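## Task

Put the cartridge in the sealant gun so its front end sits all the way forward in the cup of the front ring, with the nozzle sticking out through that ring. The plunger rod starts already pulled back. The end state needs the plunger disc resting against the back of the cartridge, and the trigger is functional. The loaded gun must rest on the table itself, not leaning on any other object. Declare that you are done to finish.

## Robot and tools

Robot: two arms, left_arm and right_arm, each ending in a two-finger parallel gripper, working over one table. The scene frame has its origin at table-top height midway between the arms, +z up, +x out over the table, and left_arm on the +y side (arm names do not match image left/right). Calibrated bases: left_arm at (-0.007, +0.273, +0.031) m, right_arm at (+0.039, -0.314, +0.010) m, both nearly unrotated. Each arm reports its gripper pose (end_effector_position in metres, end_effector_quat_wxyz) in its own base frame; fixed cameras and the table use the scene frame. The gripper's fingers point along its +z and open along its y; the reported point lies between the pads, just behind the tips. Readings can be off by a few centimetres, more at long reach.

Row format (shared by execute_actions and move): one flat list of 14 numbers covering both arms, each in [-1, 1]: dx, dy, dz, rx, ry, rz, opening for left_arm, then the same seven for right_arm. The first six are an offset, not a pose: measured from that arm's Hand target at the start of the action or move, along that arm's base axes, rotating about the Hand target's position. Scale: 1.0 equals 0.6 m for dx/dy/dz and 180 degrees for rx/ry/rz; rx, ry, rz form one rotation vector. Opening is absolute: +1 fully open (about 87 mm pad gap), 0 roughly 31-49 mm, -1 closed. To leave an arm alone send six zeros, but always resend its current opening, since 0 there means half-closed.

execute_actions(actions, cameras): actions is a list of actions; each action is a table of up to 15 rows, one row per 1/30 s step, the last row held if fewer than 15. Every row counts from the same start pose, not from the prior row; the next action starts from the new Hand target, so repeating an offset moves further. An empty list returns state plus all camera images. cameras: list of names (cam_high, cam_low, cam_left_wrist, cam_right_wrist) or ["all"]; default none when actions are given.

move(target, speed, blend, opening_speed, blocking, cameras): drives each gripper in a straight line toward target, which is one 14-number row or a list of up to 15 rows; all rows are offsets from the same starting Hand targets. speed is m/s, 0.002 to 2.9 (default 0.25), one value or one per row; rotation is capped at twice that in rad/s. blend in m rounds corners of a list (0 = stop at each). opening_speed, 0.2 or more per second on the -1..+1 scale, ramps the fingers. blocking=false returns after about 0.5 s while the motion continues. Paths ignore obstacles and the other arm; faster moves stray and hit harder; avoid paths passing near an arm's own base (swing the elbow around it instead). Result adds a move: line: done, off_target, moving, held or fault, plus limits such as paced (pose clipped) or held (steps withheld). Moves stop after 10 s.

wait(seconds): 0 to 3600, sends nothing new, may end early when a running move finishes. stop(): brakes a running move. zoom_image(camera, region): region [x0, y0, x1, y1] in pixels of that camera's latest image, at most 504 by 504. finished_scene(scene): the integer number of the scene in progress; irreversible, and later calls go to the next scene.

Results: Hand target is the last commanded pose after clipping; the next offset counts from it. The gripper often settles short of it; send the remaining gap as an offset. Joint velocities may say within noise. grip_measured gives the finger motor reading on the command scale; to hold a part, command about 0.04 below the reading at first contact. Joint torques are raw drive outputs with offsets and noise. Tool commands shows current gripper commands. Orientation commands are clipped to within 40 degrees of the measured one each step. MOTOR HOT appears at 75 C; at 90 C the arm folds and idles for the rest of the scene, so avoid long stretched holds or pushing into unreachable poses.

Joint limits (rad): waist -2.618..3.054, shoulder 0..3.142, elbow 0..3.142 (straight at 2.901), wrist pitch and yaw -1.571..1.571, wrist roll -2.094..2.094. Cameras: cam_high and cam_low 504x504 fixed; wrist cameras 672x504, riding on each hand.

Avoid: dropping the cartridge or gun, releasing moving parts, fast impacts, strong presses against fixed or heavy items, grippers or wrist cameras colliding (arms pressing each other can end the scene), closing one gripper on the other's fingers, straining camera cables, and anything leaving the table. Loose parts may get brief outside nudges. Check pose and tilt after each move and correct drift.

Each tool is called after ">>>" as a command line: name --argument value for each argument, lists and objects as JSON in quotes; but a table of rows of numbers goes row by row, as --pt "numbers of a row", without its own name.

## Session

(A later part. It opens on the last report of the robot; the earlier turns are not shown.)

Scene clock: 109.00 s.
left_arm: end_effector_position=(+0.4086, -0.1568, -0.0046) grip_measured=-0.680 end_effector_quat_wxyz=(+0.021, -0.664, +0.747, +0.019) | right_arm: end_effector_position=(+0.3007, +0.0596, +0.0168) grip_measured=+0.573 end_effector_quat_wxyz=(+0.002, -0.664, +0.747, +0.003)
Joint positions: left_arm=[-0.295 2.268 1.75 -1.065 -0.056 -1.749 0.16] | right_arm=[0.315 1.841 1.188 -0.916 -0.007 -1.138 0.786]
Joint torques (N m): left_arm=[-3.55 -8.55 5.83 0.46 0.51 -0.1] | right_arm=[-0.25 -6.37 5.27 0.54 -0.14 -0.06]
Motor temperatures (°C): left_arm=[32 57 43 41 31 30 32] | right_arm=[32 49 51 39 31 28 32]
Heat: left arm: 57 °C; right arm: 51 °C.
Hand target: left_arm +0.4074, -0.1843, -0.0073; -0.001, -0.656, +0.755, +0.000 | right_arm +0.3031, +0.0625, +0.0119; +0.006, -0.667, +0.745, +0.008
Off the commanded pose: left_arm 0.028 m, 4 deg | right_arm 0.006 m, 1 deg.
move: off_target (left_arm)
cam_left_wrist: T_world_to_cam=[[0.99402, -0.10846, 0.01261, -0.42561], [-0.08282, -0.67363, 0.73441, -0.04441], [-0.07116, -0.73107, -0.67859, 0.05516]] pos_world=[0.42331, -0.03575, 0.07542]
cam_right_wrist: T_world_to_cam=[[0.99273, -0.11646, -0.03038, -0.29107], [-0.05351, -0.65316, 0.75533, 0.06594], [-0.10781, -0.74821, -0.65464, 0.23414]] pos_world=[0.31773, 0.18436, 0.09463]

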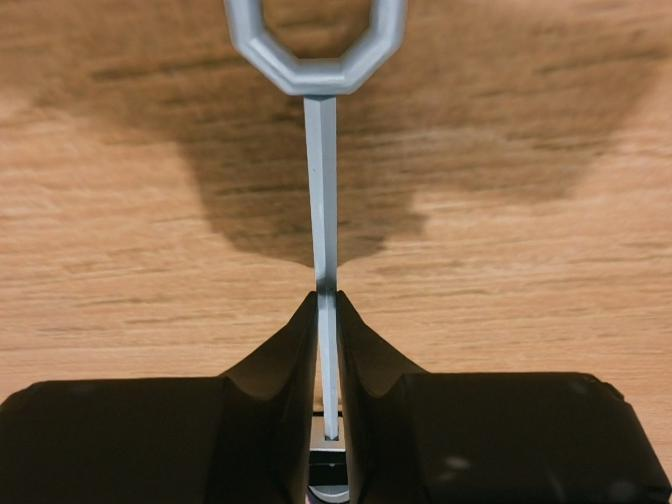

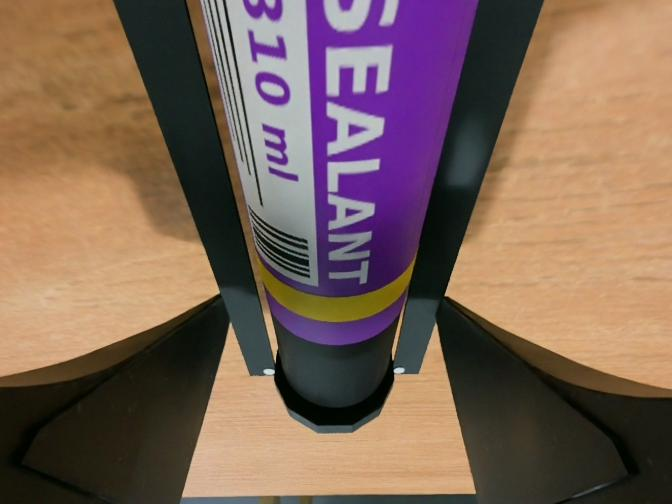

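>>> move --target '[-0.002,-0.028,0,0,0,0,-1,0.002,0.03,0,0,0,0,0.4]' --speed 0.03 --cameras '["cam_left_wrist","cam_right_wrist"]'

>>> zoom_image --camera "cam_left_wrist" --region '[260, 380, 420, 504]'

Scene clock: 110.47 s.
left_arm: end_effector_position=(+0.4105, -0.1590, -0.0042) grip_measured=-0.681 end_effector_quat_wxyz=(+0.038, -0.666, +0.744, +0.033) | right_arm: end_effector_position=(+0.2979, +0.0598, +0.0163) grip_measured=+0.573 end_effector_quat_wxyz=(-0.018, -0.661, +0.750, -0.013)
Joint positions: left_arm=[-0.317 2.281 1.779 -1.088 -0.098 -1.777 0.159] | right_arm=[0.342 1.859 1.198 -0.934 0.037 -1.103 0.786]
Joint torques (N m): left_arm=[-4.81 -8.51 5.78 0.51 0.94 -0.15] | right_arm=[2.06 -6.08 6.94 0.58 -0.57 0.09]
Motor temperatures (°C): left_arm=[32 57 43 41 31 30 32] | right_arm=[32 49 51 39 31 27 32]
Heat: left arm: 57 °C; right arm: 51 °C.
Hand target: left_arm +0.4061, -0.2011, -0.0073; -0.001, -0.656, +0.755, +0.000 | right_arm +0.3042, +0.0805, +0.0118; +0.006, -0.667, +0.745, +0.008
Off the commanded pose: left_arm 0.042 m, 6 deg | right_arm 0.022 m, 4 deg.
move: off_target (left_arm, right_arm)
cam_left_wrist: T_world_to_cam=[[0.99454, -0.10299, 0.01661, -0.42702], [-0.08474, -0.70472, 0.70441, -0.05034], [-0.06085, -0.70197, -0.7096, 0.05425]] pos_world=[0.42373, -0.04137, 0.08105]
cam_right_wrist: T_world_to_cam=[[0.99159, -0.1252, -0.03289, -0.28735], [-0.05142, -0.61413, 0.78753, 0.06289], [-0.1188, -0.77921, -0.6154, 0.23808]] pos_world=[0.31644, 0.18816, 0.08753]

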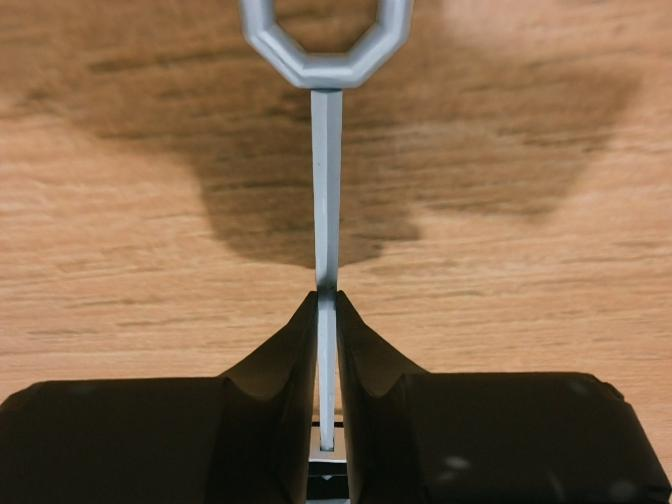

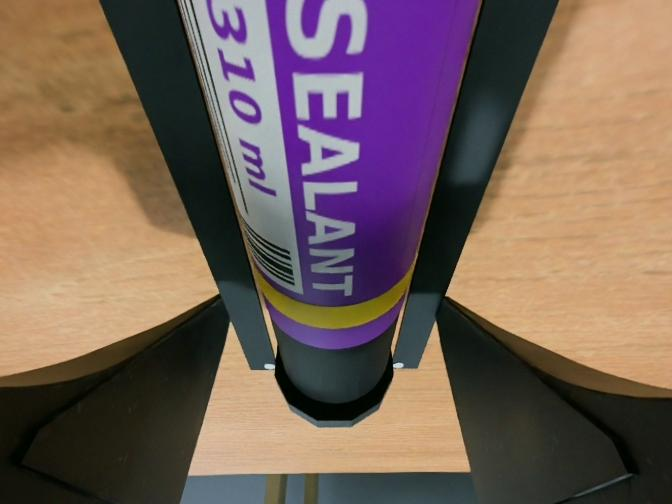

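Scaled by 3.150.

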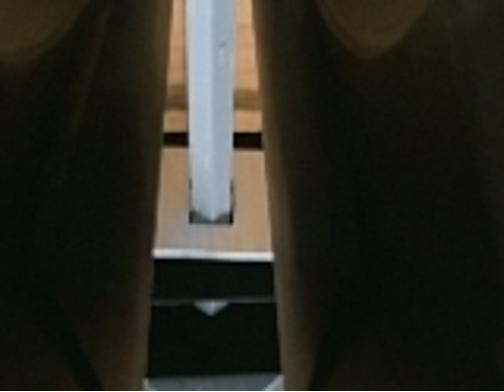

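>>> move --target '[0.004,0.07,0,0,0,0,-1,-0.002,-0.03,0,0,0,0,0.5]' --speed 0.05 --cameras '["cam_left_wrist","cam_right_wrist"]'

>>> zoom_image --camera "cam_left_wrist" --region '[260, 380, 420, 504]'

Scene clock: 112.00 s.
left_arm: end_effector_position=(+0.4102, -0.1563, -0.0056) grip_measured=-0.681 end_effector_quat_wxyz=(+0.002, -0.659, +0.752, +0.006) | right_arm: end_effector_position=(+0.2985, +0.0574, +0.0155) grip_measured=+0.573 end_effector_quat_wxyz=(-0.014, -0.660, +0.751, -0.005)
Joint positions: left_arm=[-0.274 2.275 1.753 -1.056 -0.009 -1.713 0.159] | right_arm=[0.325 1.859 1.198 -0.934 0.02 -1.117 0.786]
Joint torques (N m): left_arm=[-0.72 -10.95 2.81 0.58 0.01 0.14] | right_arm=[-1.13 -8.06 4.38 0.69 -0.4 -0.29]
Motor temperatures (°C): left_arm=[32 57 43 41 31 30 32] | right_arm=[32 49 51 39 31 27 32]
Heat: left arm: 57 °C; right arm: 51 °C.
Hand target: left_arm +0.4086, -0.1592, -0.0072; -0.001, -0.656, +0.755, +0.000 | right_arm +0.3030, +0.0625, +0.0118; +0.006, -0.667, +0.745, +0.008
Off the commanded pose: left_arm 0.004 m, 1 deg | right_arm 0.008 m, 3 deg.
move: off_target (right_arm)
cam_left_wrist: T_world_to_cam=[[0.99255, -0.12158, 0.00734, -0.42861], [-0.08383, -0.63817, 0.76532, -0.0372], [-0.08836, -0.76024, -0.64361, 0.05775]] pos_world=[0.4274, -0.03194, 0.06879]
cam_right_wrist: T_world_to_cam=[[0.99082, -0.12876, -0.04112, -0.28773], [-0.04922, -0.62704, 0.77743, 0.06223], [-0.12589, -0.76827, -0.62762, 0.23753]] pos_world=[0.31805, 0.18446, 0.08886]

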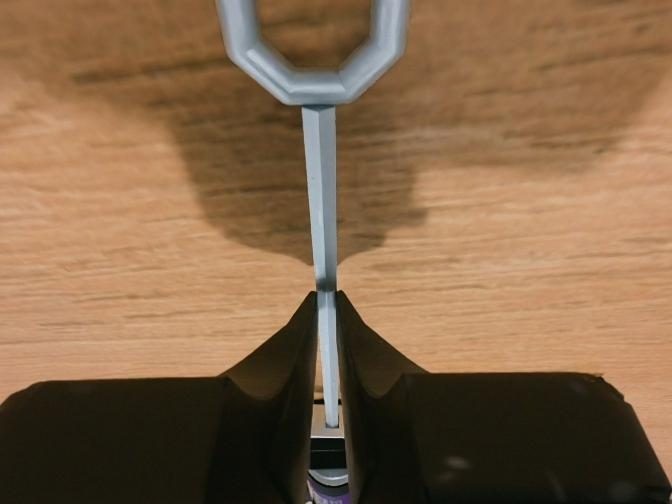

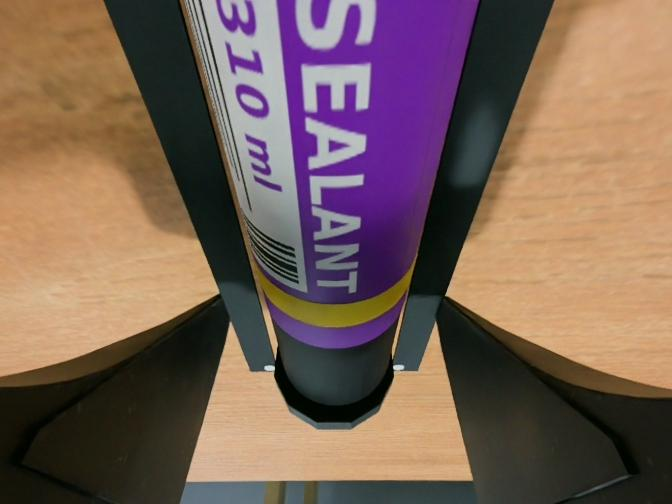

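Scaled by 3.150.

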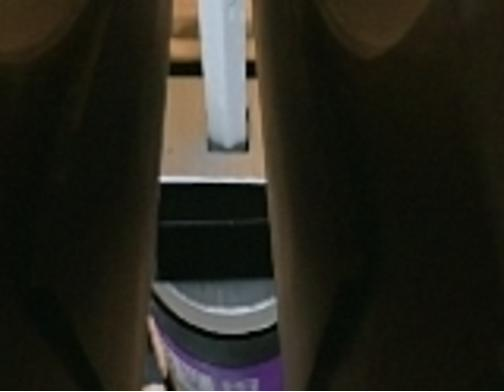

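>>> move --pt "0 0 0 0 0 0 0.3 0 0 0 0 0 0 0.5" --pt "0 0 0.2 0 0 0 0.3 0 0 0 0 0 0 0.5" --pt "0.114 -0.27 0.2 0 0 -0.5 1 0 0 0 0 0 0 0.5" --speed '[0.2,0.2,0.3]' --opening_speed 1.5 --blend '[0,0.03,0]' --cameras '["all"]'

Scene clock: 119.20 s.
left_arm: end_effector_position=(+0.4720, -0.3146, +0.1132) grip_measured=+0.998 end_effector_quat_wxyz=(+0.212, +0.039, +0.968, -0.131) | right_arm: end_effector_position=(+0.2990, +0.0573, +0.0150) grip_measured=+0.573 end_effector_quat_wxyz=(-0.012, -0.660, +0.751, -0.003)
Joint positions: left_arm=[-0.548 2.639 2.844 -1.272 0.022 -0.473 0.999] | right_arm=[0.321 1.858 1.197 -0.93 0.015 -1.122 0.786]
Joint torques (N m): left_arm=[-1.11 -11.3 6.31 1.65 -0.18 0.15] | right_arm=[-0.81 -8.05 4.57 0.65 -0.35 -0.23]
Motor temperatures (°C): left_arm=[32 57 43 41 31 30 32] | right_arm=[32 48 51 39 31 27 32]
Heat: left arm: 57 °C; right arm: 51 °C.
Hand target: left_arm +0.4770, -0.3211, +0.1128; -0.001, +0.070, +0.998, +0.000 | right_arm +0.3031, +0.0625, +0.0119; +0.006, -0.667, +0.745, +0.008
Off the commanded pose: left_arm 0.008 m, 29 deg | right_arm 0.007 m, 3 deg.
elbow stopped short (left arm): the move would have taken joint 3 (elbow) straighter than the controller allows.
move: off_target (left_arm); target 3's new opening was sent with left_arm's hand 0.008 m and 29 deg from that target
cam_left_wrist: T_world_to_cam=[[-0.12794, -0.959, 0.2529, -0.27242], [-0.88513, 0.22544, 0.40709, 0.46659], [-0.44741, -0.17176, -0.87768, 0.40038]] pos_world=[0.55727, -0.29767, 0.23036]
cam_right_wrist: T_world_to_cam=[[0.99099, -0.12753, -0.04103, -0.28837], [-0.04923, -0.63148, 0.77383, 0.06291], [-0.1246, -0.76483, -0.63206, 0.23666]] pos_world=[0.31835, 0.18396, 0.08907]

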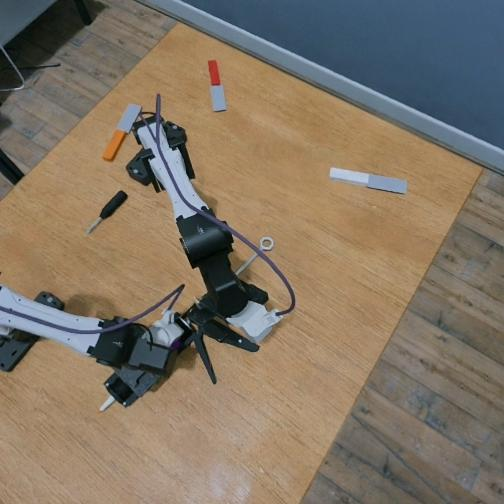

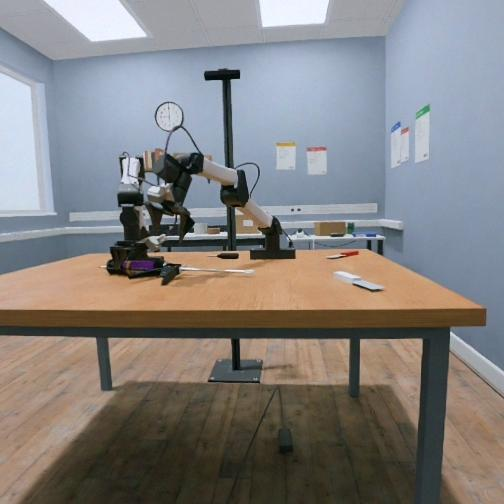

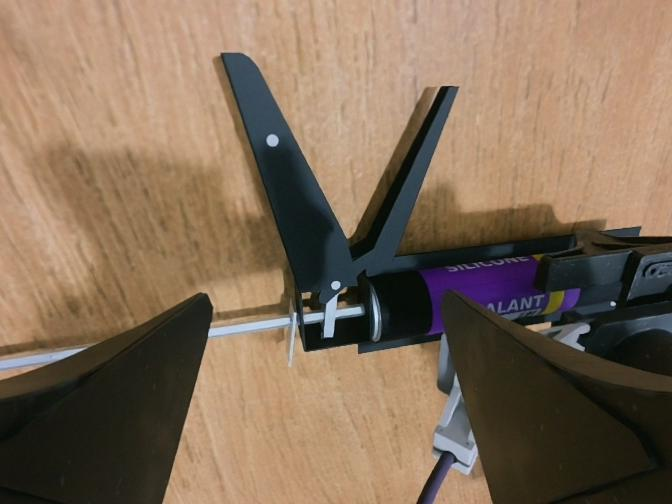

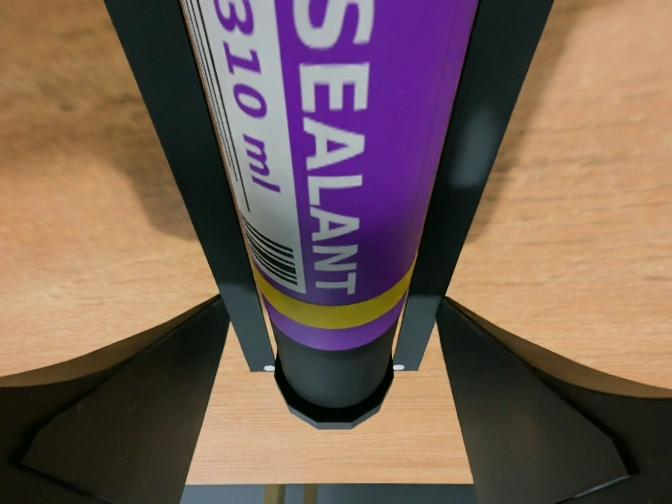

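>>> zoom_image --camera "cam_left_wrist" --region '[210, 30, 480, 380]'

>>> zoom_image --camera "cam_left_wrist" --region '[280, 250, 430, 370]'

Scaled by 1.440.

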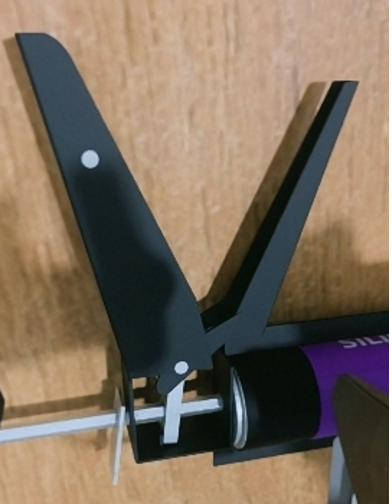

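Scaled by 3.360.

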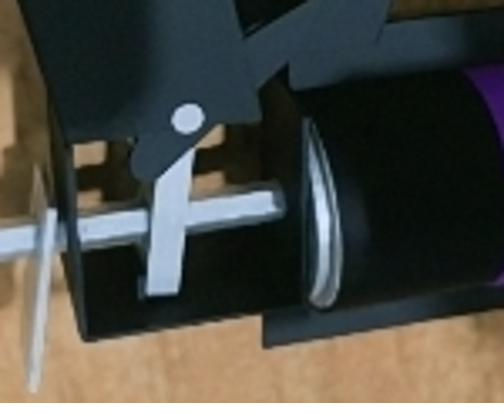

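>>> zoom_image --camera "cam_high" --region '[90, 220, 290, 420]'

>>> zoom_image --camera "cam_left_wrist" --region '[350, 270, 410, 350]'

Scaled by 2.520.

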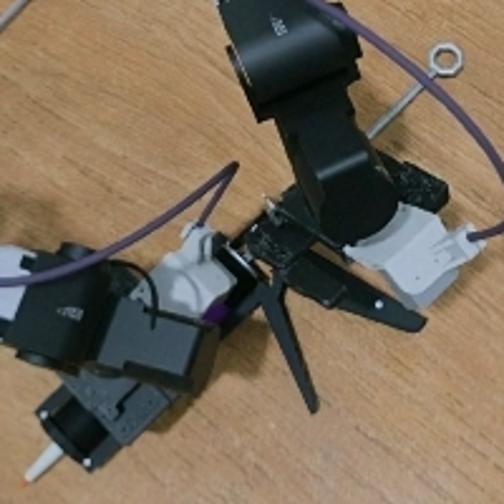

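Scaled by 6.300.

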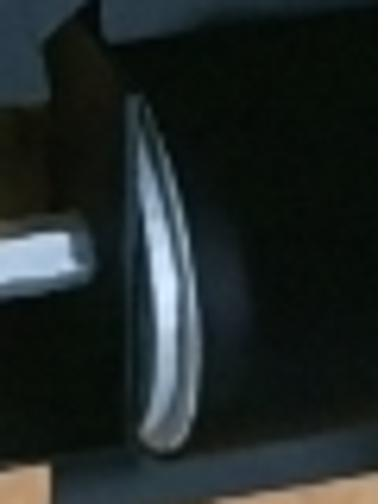

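>>> move --target '[0.0,-0.06,0.05,0,0,0,1,0,0,0,0,0,0,0.5]' --speed 0.15 --cameras '["cam_left_wrist","cam_high"]'

Scene clock: 123.10 s.
left_arm: end_effector_position=(+0.4719, -0.3503, +0.1219) grip_measured=+0.999 end_effector_quat_wxyz=(+0.242, +0.043, +0.956, -0.160) | right_arm: end_effector_position=(+0.2990, +0.0573, +0.0150) grip_measured=+0.573 end_effector_quat_wxyz=(-0.012, -0.660, +0.751, -0.003)
Joint positions: left_arm=[-0.598 2.639 2.844 -1.187 0.017 -0.514 1] | right_arm=[0.321 1.858 1.197 -0.93 0.015 -1.122 0.786]
Joint torques (N m): left_arm=[-0.98 -14.32 6.39 1.78 -0.18 -0.06] | right_arm=[-0.81 -8.02 4.53 0.64 -0.35 -0.23]
Motor temperatures (°C): left_arm=[32 57 44 41 31 30 31] | right_arm=[32 47 50 39 31 27 32]
Heat: left arm: 57 °C; right arm: 50 °C.
Hand target: left_arm +0.4770, -0.3571, +0.1428; -0.001, +0.070, +0.998, +0.000 | right_arm +0.3031, +0.0625, +0.0119; +0.006, -0.667, +0.745, +0.008
Off the commanded pose: left_arm 0.023 m, 34 deg | right_arm 0.007 m, 3 deg.
elbow stopped short (left arm): the move would have taken joint 3 (elbow) straighter than the controller allows.
move: off_target (left_arm)
cam_left_wrist: T_world_to_cam=[[-0.15711, -0.94036, 0.30173, -0.29454], [-0.90478, 0.25951, 0.33769, 0.50062], [-0.39585, -0.21994, -0.89159, 0.36229]] pos_world=[0.55009, -0.32721, 0.24283]
Images, in order (width x height): cam_high 504x504, cam_left_wrist 672x504.

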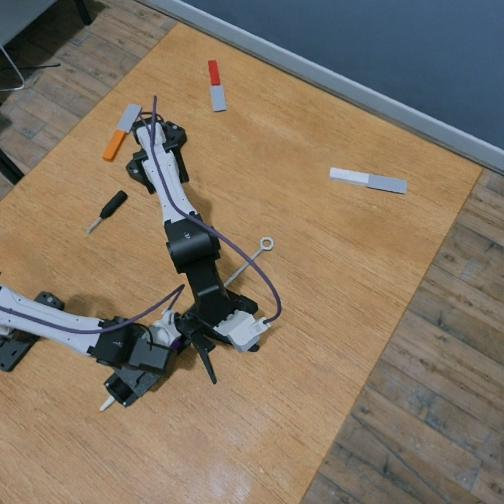

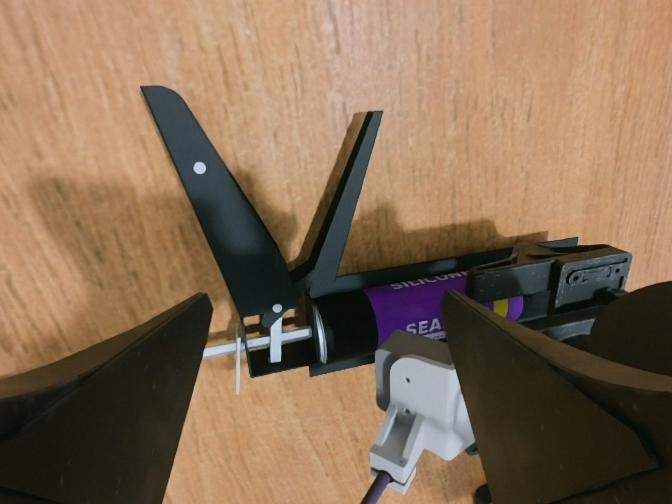

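>>> zoom_image --camera "cam_left_wrist" --region '[230, 270, 390, 390]'

>>> zoom_image --camera "cam_left_wrist" --region '[295, 280, 345, 380]'

Scaled by 3.150.

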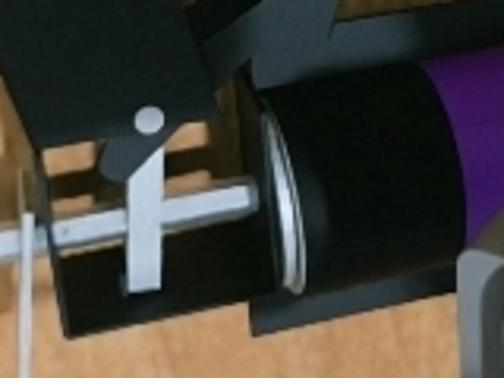

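Scaled by 5.040.

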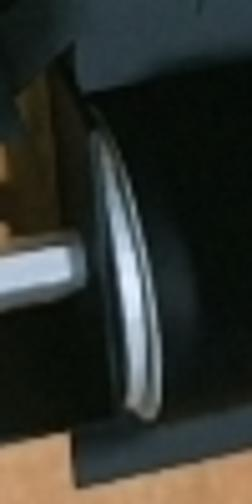

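>>> zoom_image --camera "cam_high" --region '[160, 290, 230, 360]'

>>> execute_actions --actions '[]' --cameras '["cam_low"]'

>>> zoom_image --camera "cam_low" --region '[110, 240, 200, 290]'

Scaled by 7.200.

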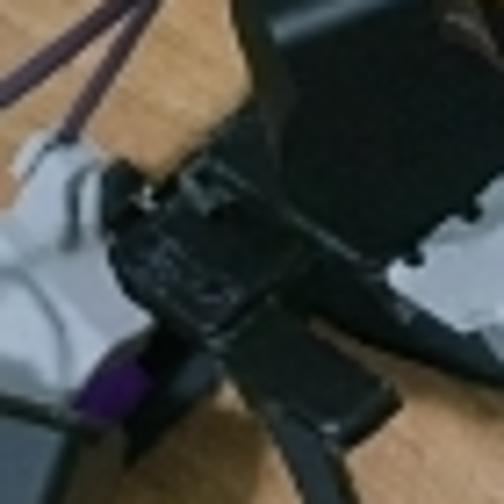

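Scene clock: 123.73 s.
left_arm: end_effector_position=(+0.4720, -0.3503, +0.1220) grip_measured=+0.999 end_effector_quat_wxyz=(+0.242, +0.043, +0.956, -0.160) | right_arm: end_effector_position=(+0.2990, +0.0573, +0.0150) grip_measured=+0.573 end_effector_quat_wxyz=(-0.012, -0.660, +0.751, -0.003)
Joint positions: left_arm=[-0.598 2.639 2.844 -1.186 0.017 -0.515 1] | right_arm=[0.321 1.858 1.197 -0.93 0.015 -1.122 0.786]
Joint velocities: within noise
Joint torques (N m): left_arm=[-0.94 -14.31 6.38 1.76 -0.16 0] | right_arm=[-0.83 -8.01 4.53 0.64 -0.35 -0.23]
Motor temperatures (°C): left_arm=[32 58 44 41 31 30 31] | right_arm=[32 47 50 39 31 27 32]
Heat: left arm: 58 °C; right arm: 50 °C.
Hand target: left_arm +0.4770, -0.3571, +0.1428; -0.001, +0.070, +0.998, +0.000 | right_arm +0.3031, +0.0625, +0.0119; +0.006, -0.667, +0.745, +0.008
Tool commands: left_gripper/opening=+1.0 right_gripper/opening=+0.5
Off the commanded pose: left_arm 0.022 m, 34 deg | right_arm 0.007 m, 3 deg.
Images, in order (width x height): cam_low 504x504.

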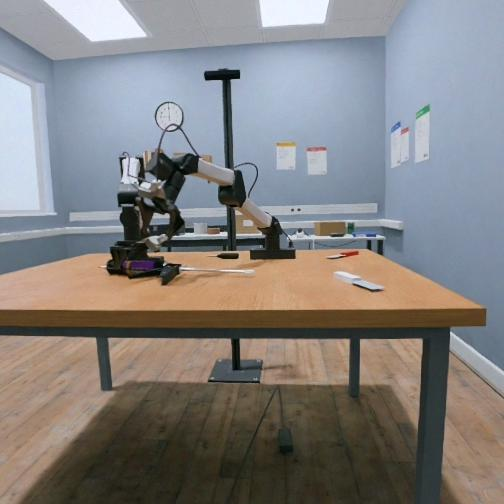

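Scaled by 5.600.

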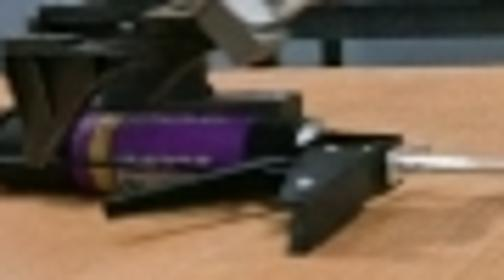

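>>> move --pt "-0.1 0.2 0.05 0 0 0 1 0 0 0 0 0 0 0.5" --pt "-0.1 0.2 0.05 0 0 0 1 0 0 0 0 0 0 1" --pt "-0.1 0.2 0.05 0 0 0 1 0 0 0.12 0 0 0 1" --pt "-0.1 0.2 0.05 0 0 0 1 0.02 0.09 0.17 0 0 0 1" --speed 0.2 --opening_speed 1.5 --blend '[0,0,0.03,0]' --cameras '["cam_right_wrist","cam_high","cam_low","cam_left_wrist"]'

>>> zoom_image --camera "cam_right_wrist" --region '[230, 0, 480, 200]'

Scene clock: 128.93 s.
left_arm: end_effector_position=(+0.4181, -0.2416, +0.1459) grip_measured=+0.999 end_effector_quat_wxyz=(+0.123, +0.057, +0.989, -0.067) | right_arm: end_effector_position=(+0.3129, +0.1127, +0.1128) grip_measured=+0.999 end_effector_quat_wxyz=(+0.005, -0.670, +0.742, +0.005)
Joint positions: left_arm=[-0.485 2.502 2.78 -1.569 0.02 -0.373 1] | right_arm=[0.446 1.874 1.623 -1.314 -0.013 -1.023 0.999]
Joint torques (N m): left_arm=[-0.06 -16.36 3.9 1 -0.11 0.14] | right_arm=[0.16 -7.06 7.66 0.29 -0.08 0.15]
Motor temperatures (°C): left_arm=[32 63 43 41 31 30 31] | right_arm=[32 47 50 39 31 27 32]
Heat: left arm: 63 °C; right arm: 50 °C.
Hand target: left_arm +0.4170, -0.2371, +0.1728; -0.001, +0.070, +0.998, +0.000 | right_arm +0.3151, +0.1165, +0.1139; +0.006, -0.667, +0.745, +0.008
Off the commanded pose: left_arm 0.027 m, 16 deg | right_arm 0.005 m, 1 deg.
elbow stopped short (left arm): the move would have taken joint 3 (elbow) straighter than the controller allows.
joint sent to its limit (left arm) — joint 4 (wrist pitch), lower limit. The joint targets are off in orientation, not in position.
move: off_target (left_arm); target 2's new opening was sent with right_arm's hand 0.007 m and 3 deg from that target
cam_left_wrist: T_world_to_cam=[[-0.12287, -0.98329, 0.13434, -0.20823], [-0.79347, 0.17864, 0.5818, 0.31396], [-0.59607, -0.03511, -0.80216, 0.50162]] pos_world=[0.52254, -0.24322, 0.24769]
cam_right_wrist: T_world_to_cam=[[0.99449, -0.10033, -0.03034, -0.29639], [-0.0436, -0.65919, 0.75071, 0.02691], [-0.09532, -0.74525, -0.65993, 0.33433]] pos_world=[0.3278, 0.23716, 0.19145]

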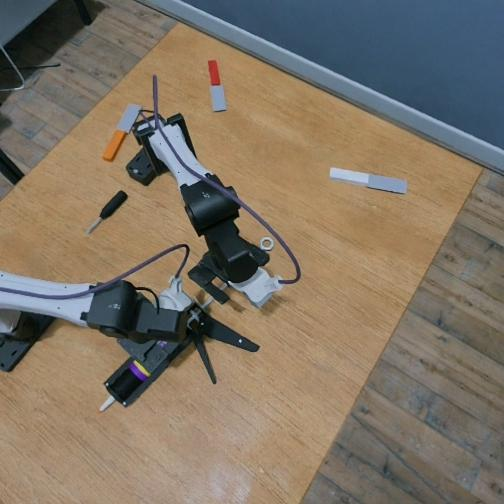

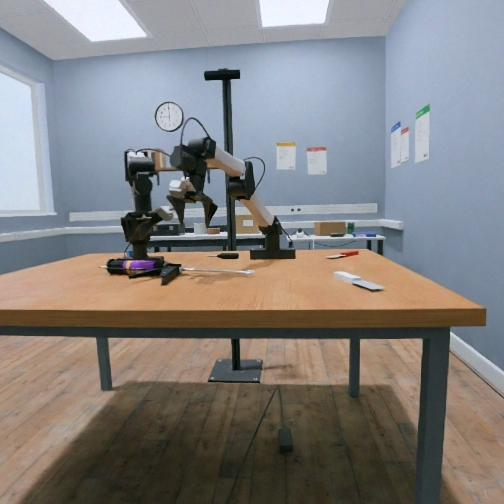

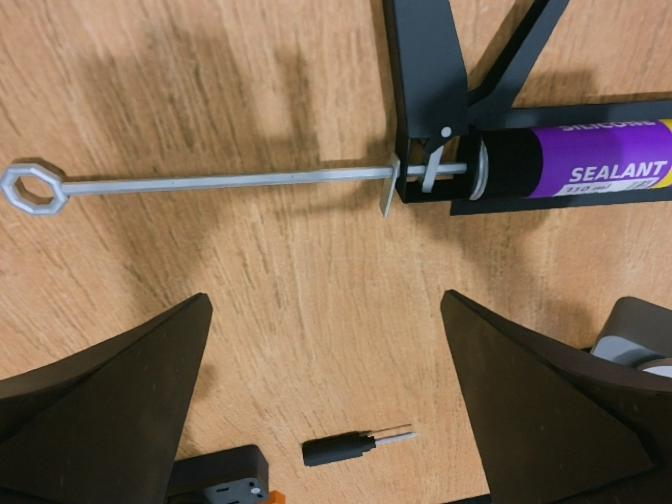

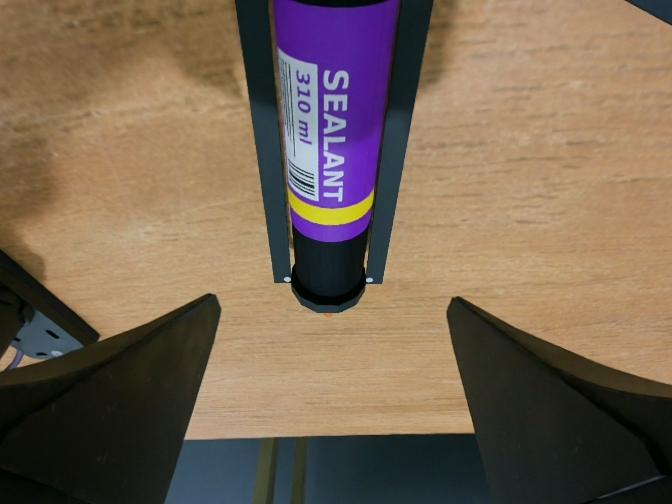

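Scaled by 2.016.

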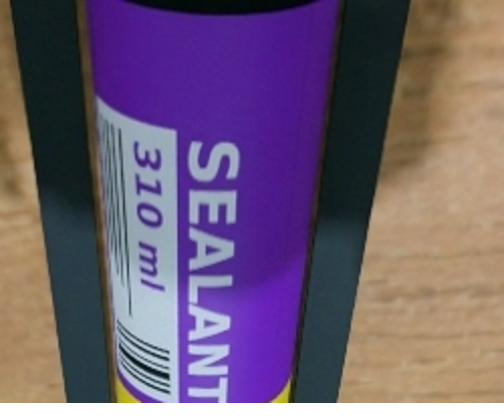

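>>> zoom_image --camera "cam_left_wrist" --region '[380, 110, 560, 230]'

>>> zoom_image --camera "cam_left_wrist" --region '[450, 120, 510, 220]'

Scaled by 2.800.

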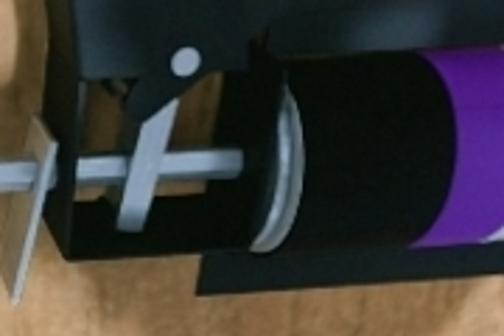

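Scaled by 5.040.

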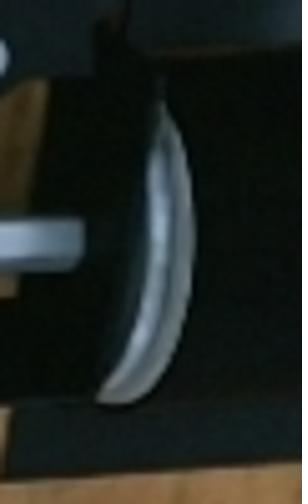

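>>> move --pt "-0.1 0.25 -0.03 0 0 0 1 0 0 0 0 0 0 1" --pt "-0.1 0.25 -0.03 0 0 0 1 0.022 0.105 0 0 0 0 1" --speed 0.25 --blend '[0.08,0]' --cameras '["cam_right_wrist","cam_high"]'

>>> zoom_image --camera "cam_right_wrist" --region '[230, 0, 430, 150]'

Scene clock: 131.73 s.
left_arm: end_effector_position=(+0.3576, -0.0924, +0.1373) grip_measured=+1.000 end_effector_quat_wxyz=(-0.011, +0.069, +0.998, -0.004) | right_arm: end_effector_position=(+0.3262, +0.1770, +0.1135) grip_measured=+0.999 end_effector_quat_wxyz=(+0.006, -0.672, +0.741, +0.007)
Joint positions: left_arm=[-0.236 2.174 2.153 -1.571 0.012 -0.098 1] | right_arm=[0.578 2.05 1.874 -1.385 -0.015 -0.895 0.999]
Joint torques (N m): left_arm=[-0.01 -14.04 4.16 0.4 -0.15 0.12] | right_arm=[-0.21 -8.43 7.69 0.29 -0.04 0.14]
Motor temperatures (°C): left_arm=[32 64 43 41 31 30 31] | right_arm=[32 47 51 39 31 27 32]
Heat: left arm: 64 °C; right arm: 51 °C.
Hand target: left_arm +0.3571, -0.0871, +0.1548; -0.001, +0.070, +0.998, +0.000 | right_arm +0.3282, +0.1795, +0.1138; +0.006, -0.667, +0.745, +0.008
Off the commanded pose: left_arm 0.018 m, 1 deg | right_arm 0.003 m, 1 deg.
joint read past its limit (left arm) — joint 4 (wrist pitch), lower limit.
joint sent to its limit (left arm) — joint 4 (wrist pitch), lower limit. The joint targets still meet the commanded pose.
move: off_target (left_arm); blend cut to 0.0322 m at target 1
cam_right_wrist: T_world_to_cam=[[0.99483, -0.09676, -0.03084, -0.30384], [-0.04121, -0.66216, 0.74823, 0.06938], [-0.09283, -0.74309, -0.66273, 0.38317]] pos_world=[0.34069, 0.30126, 0.19265]
Images, in order (width x height): cam_high 504x504, cam_right_wrist 672x504.

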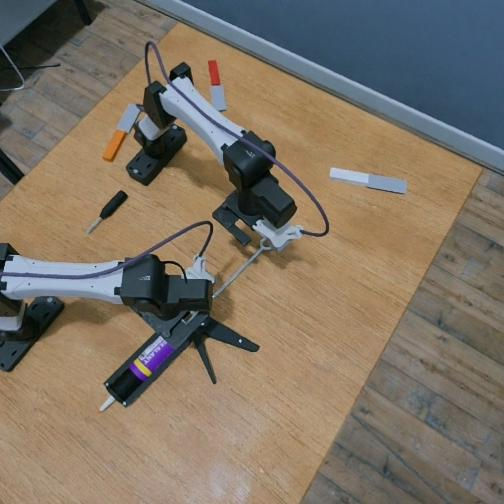

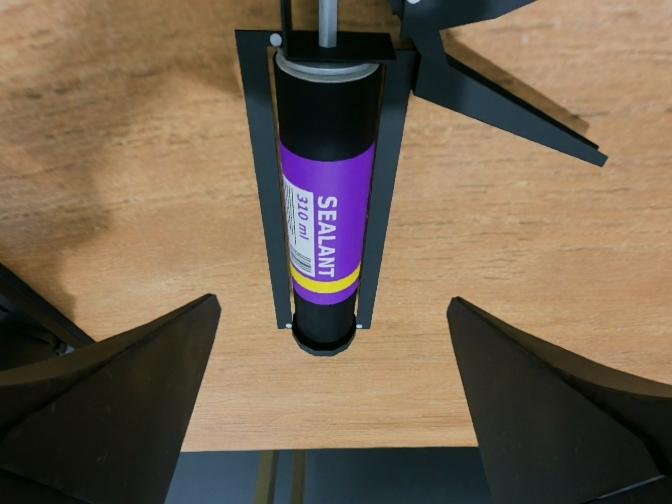

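Scaled by 2.520.

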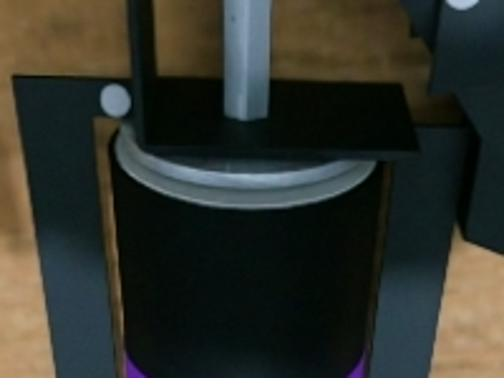

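>>> zoom_image --camera "cam_right_wrist" --region '[265, 30, 405, 100]'

Scaled by 3.600.

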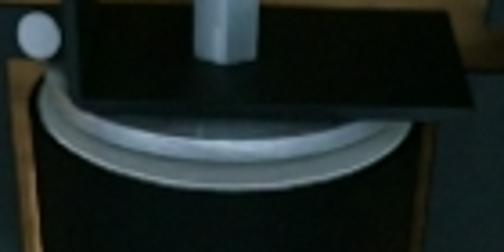

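>>> move --target '[0,0,0,0,0,0,1,0.137,0.11,0,0,0,-0.544,1]' --speed 0.4 --cameras '["cam_right_wrist","cam_high"]'

Scene clock: 135.80 s.
left_arm: end_effector_position=(+0.3576, -0.0924, +0.1373) grip_measured=+1.000 end_effector_quat_wxyz=(-0.011, +0.069, +0.998, -0.004) | right_arm: end_effector_position=(+0.4069, +0.2465, +0.1159) grip_measured=+0.999 end_effector_quat_wxyz=(+0.068, +0.120, +0.989, +0.047)
Joint positions: left_arm=[-0.236 2.174 2.153 -1.571 0.012 -0.098 1] | right_arm=[0.486 2.498 2.646 -1.554 0 0.727 0.999]
Joint torques (N m): left_arm=[0.17 -14.09 4.16 0.39 -0.16 0.14] | right_arm=[-0.76 -11.08 7.17 0.6 0.13 0.17]
Motor temperatures (°C): left_arm=[32 64 43 40 30 30 31] | right_arm=[32 47 51 39 31 27 32]
Heat: left arm: 64 °C; right arm: 51 °C.
Hand target: left_arm +0.3571, -0.0871, +0.1548; -0.001, +0.070, +0.998, +0.000 | right_arm +0.4104, +0.2455, +0.1137; +0.010, +0.124, +0.992, +0.001
Off the commanded pose: left_arm 0.018 m, 1 deg | right_arm 0.004 m, 8 deg.
joint read past its limit (left arm) — joint 4 (wrist pitch), lower limit.
joint sent to its limit (left arm) — joint 4 (wrist pitch), lower limit. The joint targets still meet the commanded pose.
joint sent to its limit (right arm) — joint 4 (wrist pitch), lower limit. The joint targets are off in orientation, not in position.
move: off_target (right_arm)
cam_right_wrist: T_world_to_cam=[[-0.2259, -0.96447, -0.13698, 0.34558], [-0.74026, 0.07855, 0.66772, 0.22812], [-0.63324, 0.25224, -0.7317, 0.42645]] pos_world=[0.51697, 0.20781, 0.20705]
Images, in order (width x height): cam_high 504x504, cam_right_wrist 672x504.

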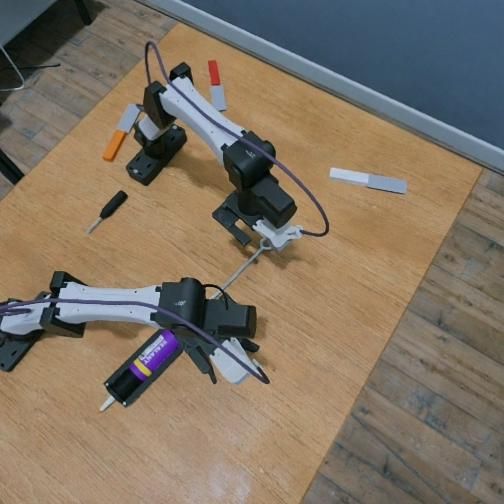

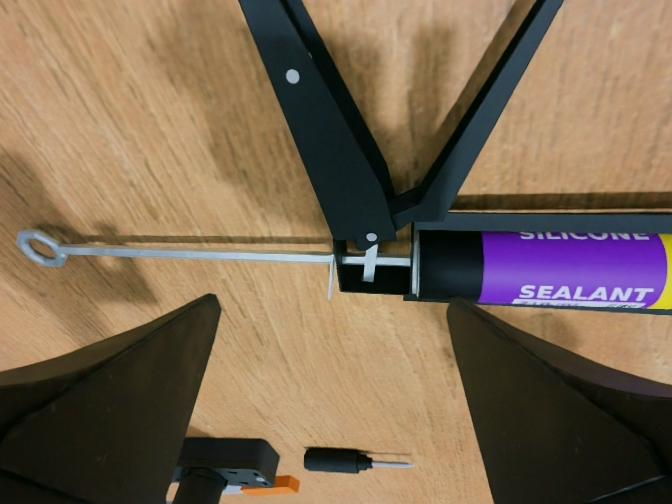

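>>> move --target '[0,0,0,0,0,0,1,-0.022,-0.024,-0.09,0,0,0.108,1]' --speed 0.15 --cameras '["cam_right_wrist"]'

Scene clock: 138.57 s.
left_arm: end_effector_position=(+0.3576, -0.0924, +0.1373) grip_measured=+1.000 end_effector_quat_wxyz=(-0.011, +0.069, +0.998, -0.004) | right_arm: end_effector_position=(+0.4007, +0.2309, +0.0670) grip_measured=+0.999 end_effector_quat_wxyz=(+0.021, -0.035, +0.999, +0.010)
Joint positions: left_arm=[-0.236 2.174 2.153 -1.571 0.012 -0.098 1] | right_arm=[0.486 2.594 2.624 -1.554 0 0.416 0.999]
Joint torques (N m): left_arm=[0.16 -13.93 4.19 0.4 -0.17 0.15] | right_arm=[0.42 -11.66 5.38 0.42 0.11 -0.12]
Motor temperatures (°C): left_arm=[32 64 43 40 30 30 31] | right_arm=[32 47 50 38 31 27 32]
Heat: left arm: 64 °C; right arm: 50 °C.
Hand target: left_arm +0.3571, -0.0871, +0.1548; -0.001, +0.070, +0.998, +0.000 | right_arm +0.3973, +0.2311, +0.0598; +0.010, -0.045, +0.999, +0.003
Off the commanded pose: left_arm 0.018 m, 1 deg | right_arm 0.008 m, 2 deg.
joint read past its limit (left arm) — joint 4 (wrist pitch), lower limit.
joint sent to its limit (left arm) — joint 4 (wrist pitch), lower limit. The joint targets still meet the commanded pose.
joint sent to its limit (right arm) — joint 4 (wrist pitch), lower limit. The joint targets still meet the commanded pose.
move: done
cam_right_wrist: T_world_to_cam=[[0.07273, -0.99623, -0.04723, 0.20411], [-0.6772, -0.0841, 0.73098, 0.26542], [-0.7322, -0.02118, -0.68076, 0.49001]] pos_world=[0.52368, 0.23604, 0.1492]

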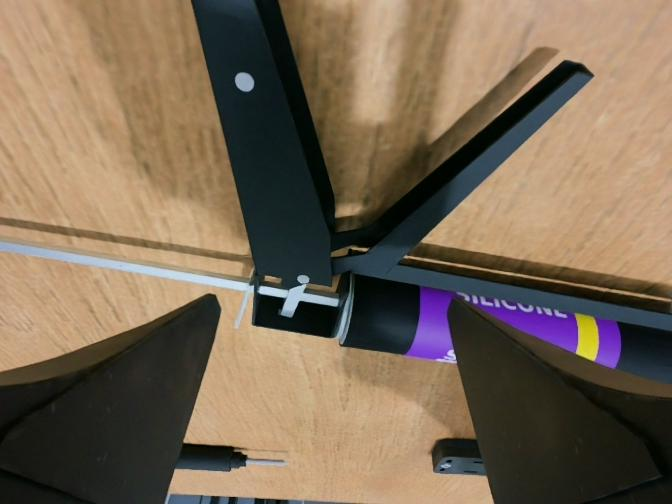

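>>> zoom_image --camera "cam_right_wrist" --region '[220, 200, 440, 370]'

>>> zoom_image --camera "cam_right_wrist" --region '[320, 260, 380, 360]'

Scaled by 2.291.

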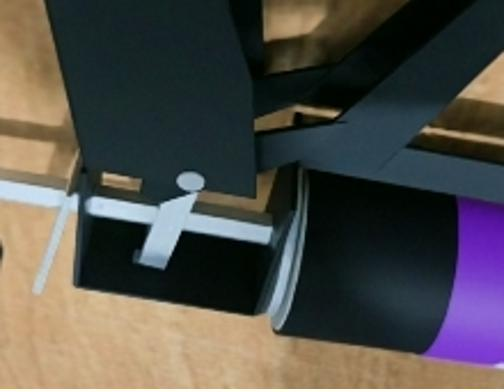

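Scaled by 5.040.

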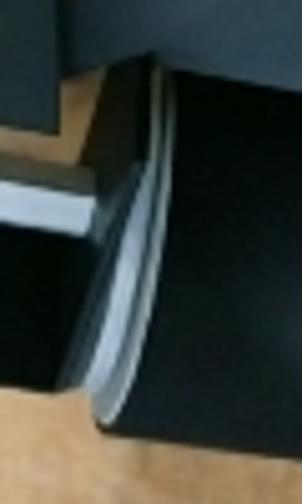

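>>> move --target '[0,0,0,0,0,0,1,-0.01,0,-0.045,0,0,0,1]' --speed 0.1 --cameras '["cam_right_wrist"]'

Scene clock: 139.90 s.
left_arm: end_effector_position=(+0.3576, -0.0924, +0.1373) grip_measured=+1.000 end_effector_quat_wxyz=(-0.011, +0.069, +0.998, -0.004) | right_arm: end_effector_position=(+0.3841, +0.2260, +0.0268) grip_measured=+0.999 end_effector_quat_wxyz=(-0.017, -0.039, +0.999, -0.004)
Joint positions: left_arm=[-0.236 2.174 2.153 -1.571 0.012 -0.098 1] | right_arm=[0.491 2.557 2.379 -1.427 -0.007 0.414 0.999]
Joint torques (N m): left_arm=[0.2 -13.94 4.1 0.42 -0.19 0.15] | right_arm=[0.57 -15.57 4.27 0.72 0.19 -0.03]
Motor temperatures (°C): left_arm=[32 64 43 40 30 30 31] | right_arm=[32 48 50 38 31 27 32]
Heat: left arm: 64 °C; right arm: 50 °C.
Hand target: left_arm +0.3571, -0.0871, +0.1548; -0.001, +0.070, +0.998, +0.000 | right_arm +0.3913, +0.2311, +0.0329; +0.010, -0.045, +0.999, +0.003
Off the commanded pose: left_arm 0.018 m, 1 deg | right_arm 0.011 m, 3 deg.
joint read past its limit (left arm) — joint 4 (wrist pitch), lower limit.
joint sent to its limit (left arm) — joint 4 (wrist pitch), lower limit. The joint targets still meet the commanded pose.
move: off_target (right_arm)
cam_right_wrist: T_world_to_cam=[[0.07709, -0.99679, -0.02149, 0.19631], [-0.6197, -0.06479, 0.78216, 0.25526], [-0.78104, -0.04697, -0.62271, 0.47339]] pos_world=[0.51279, 0.23446, 0.09935]

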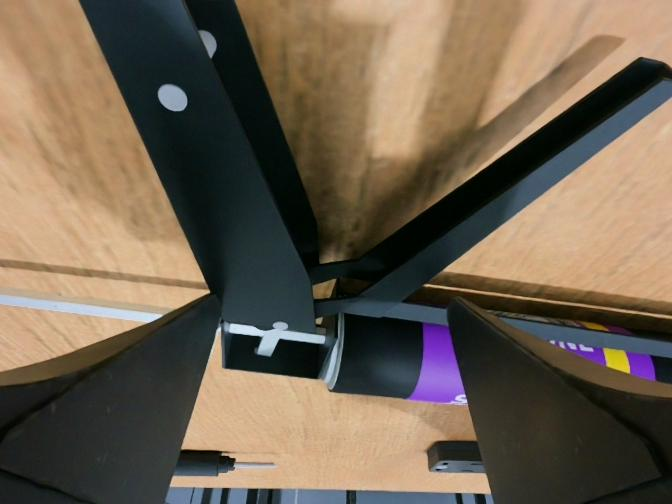

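>>> move --pt "0 0 0 0 0 0 1 0 0 0.035 0 0 0 1" --pt "0 0 0 0 0 0 1 0.017 0.02 0.03 0 0 0 1" --speed 0.1 --cameras '["cam_right_wrist"]'

Scene clock: 142.07 s.
left_arm: end_effector_position=(+0.3576, -0.0924, +0.1373) grip_measured=+1.000 end_effector_quat_wxyz=(-0.011, +0.069, +0.998, -0.004) | right_arm: end_effector_position=(+0.4003, +0.2420, +0.0527) grip_measured=+0.999 end_effector_quat_wxyz=(+0.016, -0.046, +0.999, +0.010)
Joint positions: left_arm=[-0.236 2.174 2.153 -1.571 0.012 -0.098 1] | right_arm=[0.506 2.647 2.666 -1.552 -0.005 0.414 0.999]
Joint torques (N m): left_arm=[0.13 -13.98 4.16 0.41 -0.14 0.16] | right_arm=[0.16 -11.97 7.43 0.38 0.17 0.08]
Motor temperatures (°C): left_arm=[32 64 43 40 30 30 31] | right_arm=[32 49 50 38 31 27 31]
Heat: left arm: 64 °C; right arm: 50 °C.
Hand target: left_arm +0.3571, -0.0871, +0.1548; -0.001, +0.070, +0.998, +0.000 | right_arm +0.4015, +0.2430, +0.0508; +0.010, -0.045, +0.999, +0.003
Off the commanded pose: left_arm 0.018 m, 1 deg | right_arm 0.002 m, 1 deg.
joint read past its limit (left arm) — joint 4 (wrist pitch), lower limit.
joint sent to its limit (left arm) — joint 4 (wrist pitch), lower limit. The joint targets still meet the commanded pose.
joint sent to its limit (right arm) — joint 4 (wrist pitch), lower limit. The joint targets still meet the commanded pose.
move: done
cam_right_wrist: T_world_to_cam=[[0.09416, -0.9944, -0.04806, 0.20557], [-0.66756, -0.09887, 0.73796, 0.27592], [-0.73858, -0.0374, -0.67313, 0.48626]] pos_world=[0.52398, 0.24988, 0.13358]

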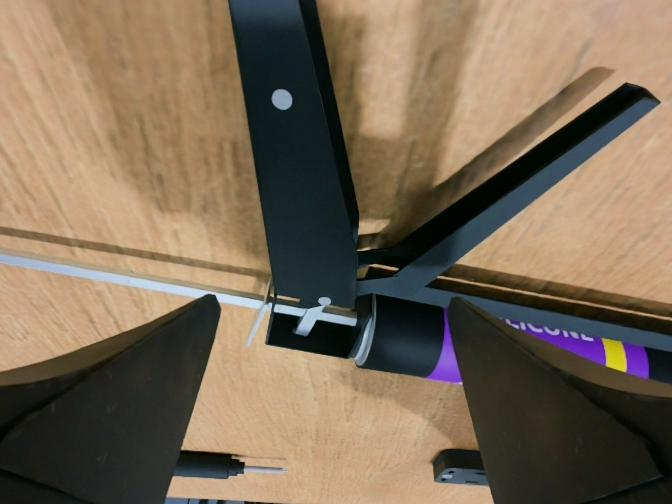

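>>> move --target '[0,0,0,0,0,0,1,0.004,-0.0033,-0.035,0,0,0,1]' --speed 0.08 --cameras '["cam_right_wrist"]'

Scene clock: 143.53 s.
left_arm: end_effector_position=(+0.3576, -0.0924, +0.1373) grip_measured=+1.000 end_effector_quat_wxyz=(-0.011, +0.069, +0.998, -0.004) | right_arm: end_effector_position=(+0.4017, +0.2428, +0.0375) grip_measured=+0.999 end_effector_quat_wxyz=(+0.011, -0.046, +0.999, +0.008)
Joint positions: left_arm=[-0.236 2.174 2.153 -1.571 0.012 -0.098 1] | right_arm=[0.506 2.655 2.617 -1.506 -0.005 0.414 0.999]
Joint torques (N m): left_arm=[0.2 -13.98 4.14 0.39 -0.16 0.15] | right_arm=[-0.44 -12.11 5.39 0.53 0.17 0.03]
Motor temperatures (°C): left_arm=[32 64 43 40 30 30 31] | right_arm=[31 49 50 38 31 27 31]
Heat: left arm: 64 °C; right arm: 50 °C.
Hand target: left_arm +0.3571, -0.0871, +0.1548; -0.001, +0.070, +0.998, +0.000 | right_arm +0.4039, +0.2411, +0.0299; +0.010, -0.045, +0.999, +0.003
Off the commanded pose: left_arm 0.018 m, 1 deg | right_arm 0.008 m, 1 deg.
joint read past its limit (left arm) — joint 4 (wrist pitch), lower limit.
joint sent to its limit (left arm) — joint 4 (wrist pitch), lower limit. The joint targets still meet the commanded pose.
move: done
cam_right_wrist: T_world_to_cam=[[0.09371, -0.99463, -0.04397, 0.20559], [-0.66086, -0.09517, 0.74445, 0.28434], [-0.74464, -0.0407, -0.66623, 0.48002]] pos_world=[0.52608, 0.25108, 0.11716]

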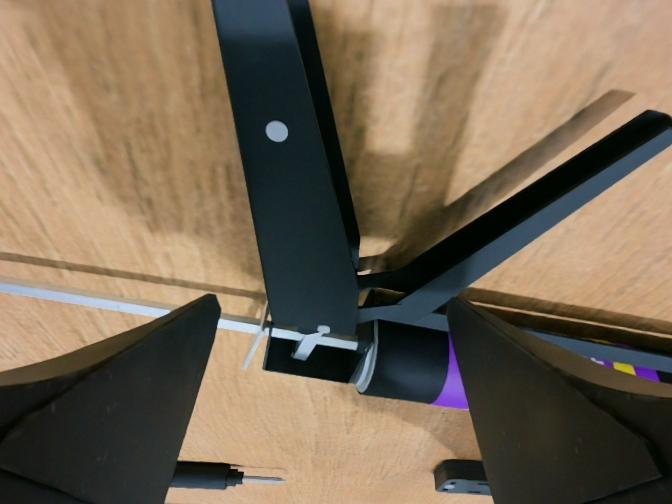

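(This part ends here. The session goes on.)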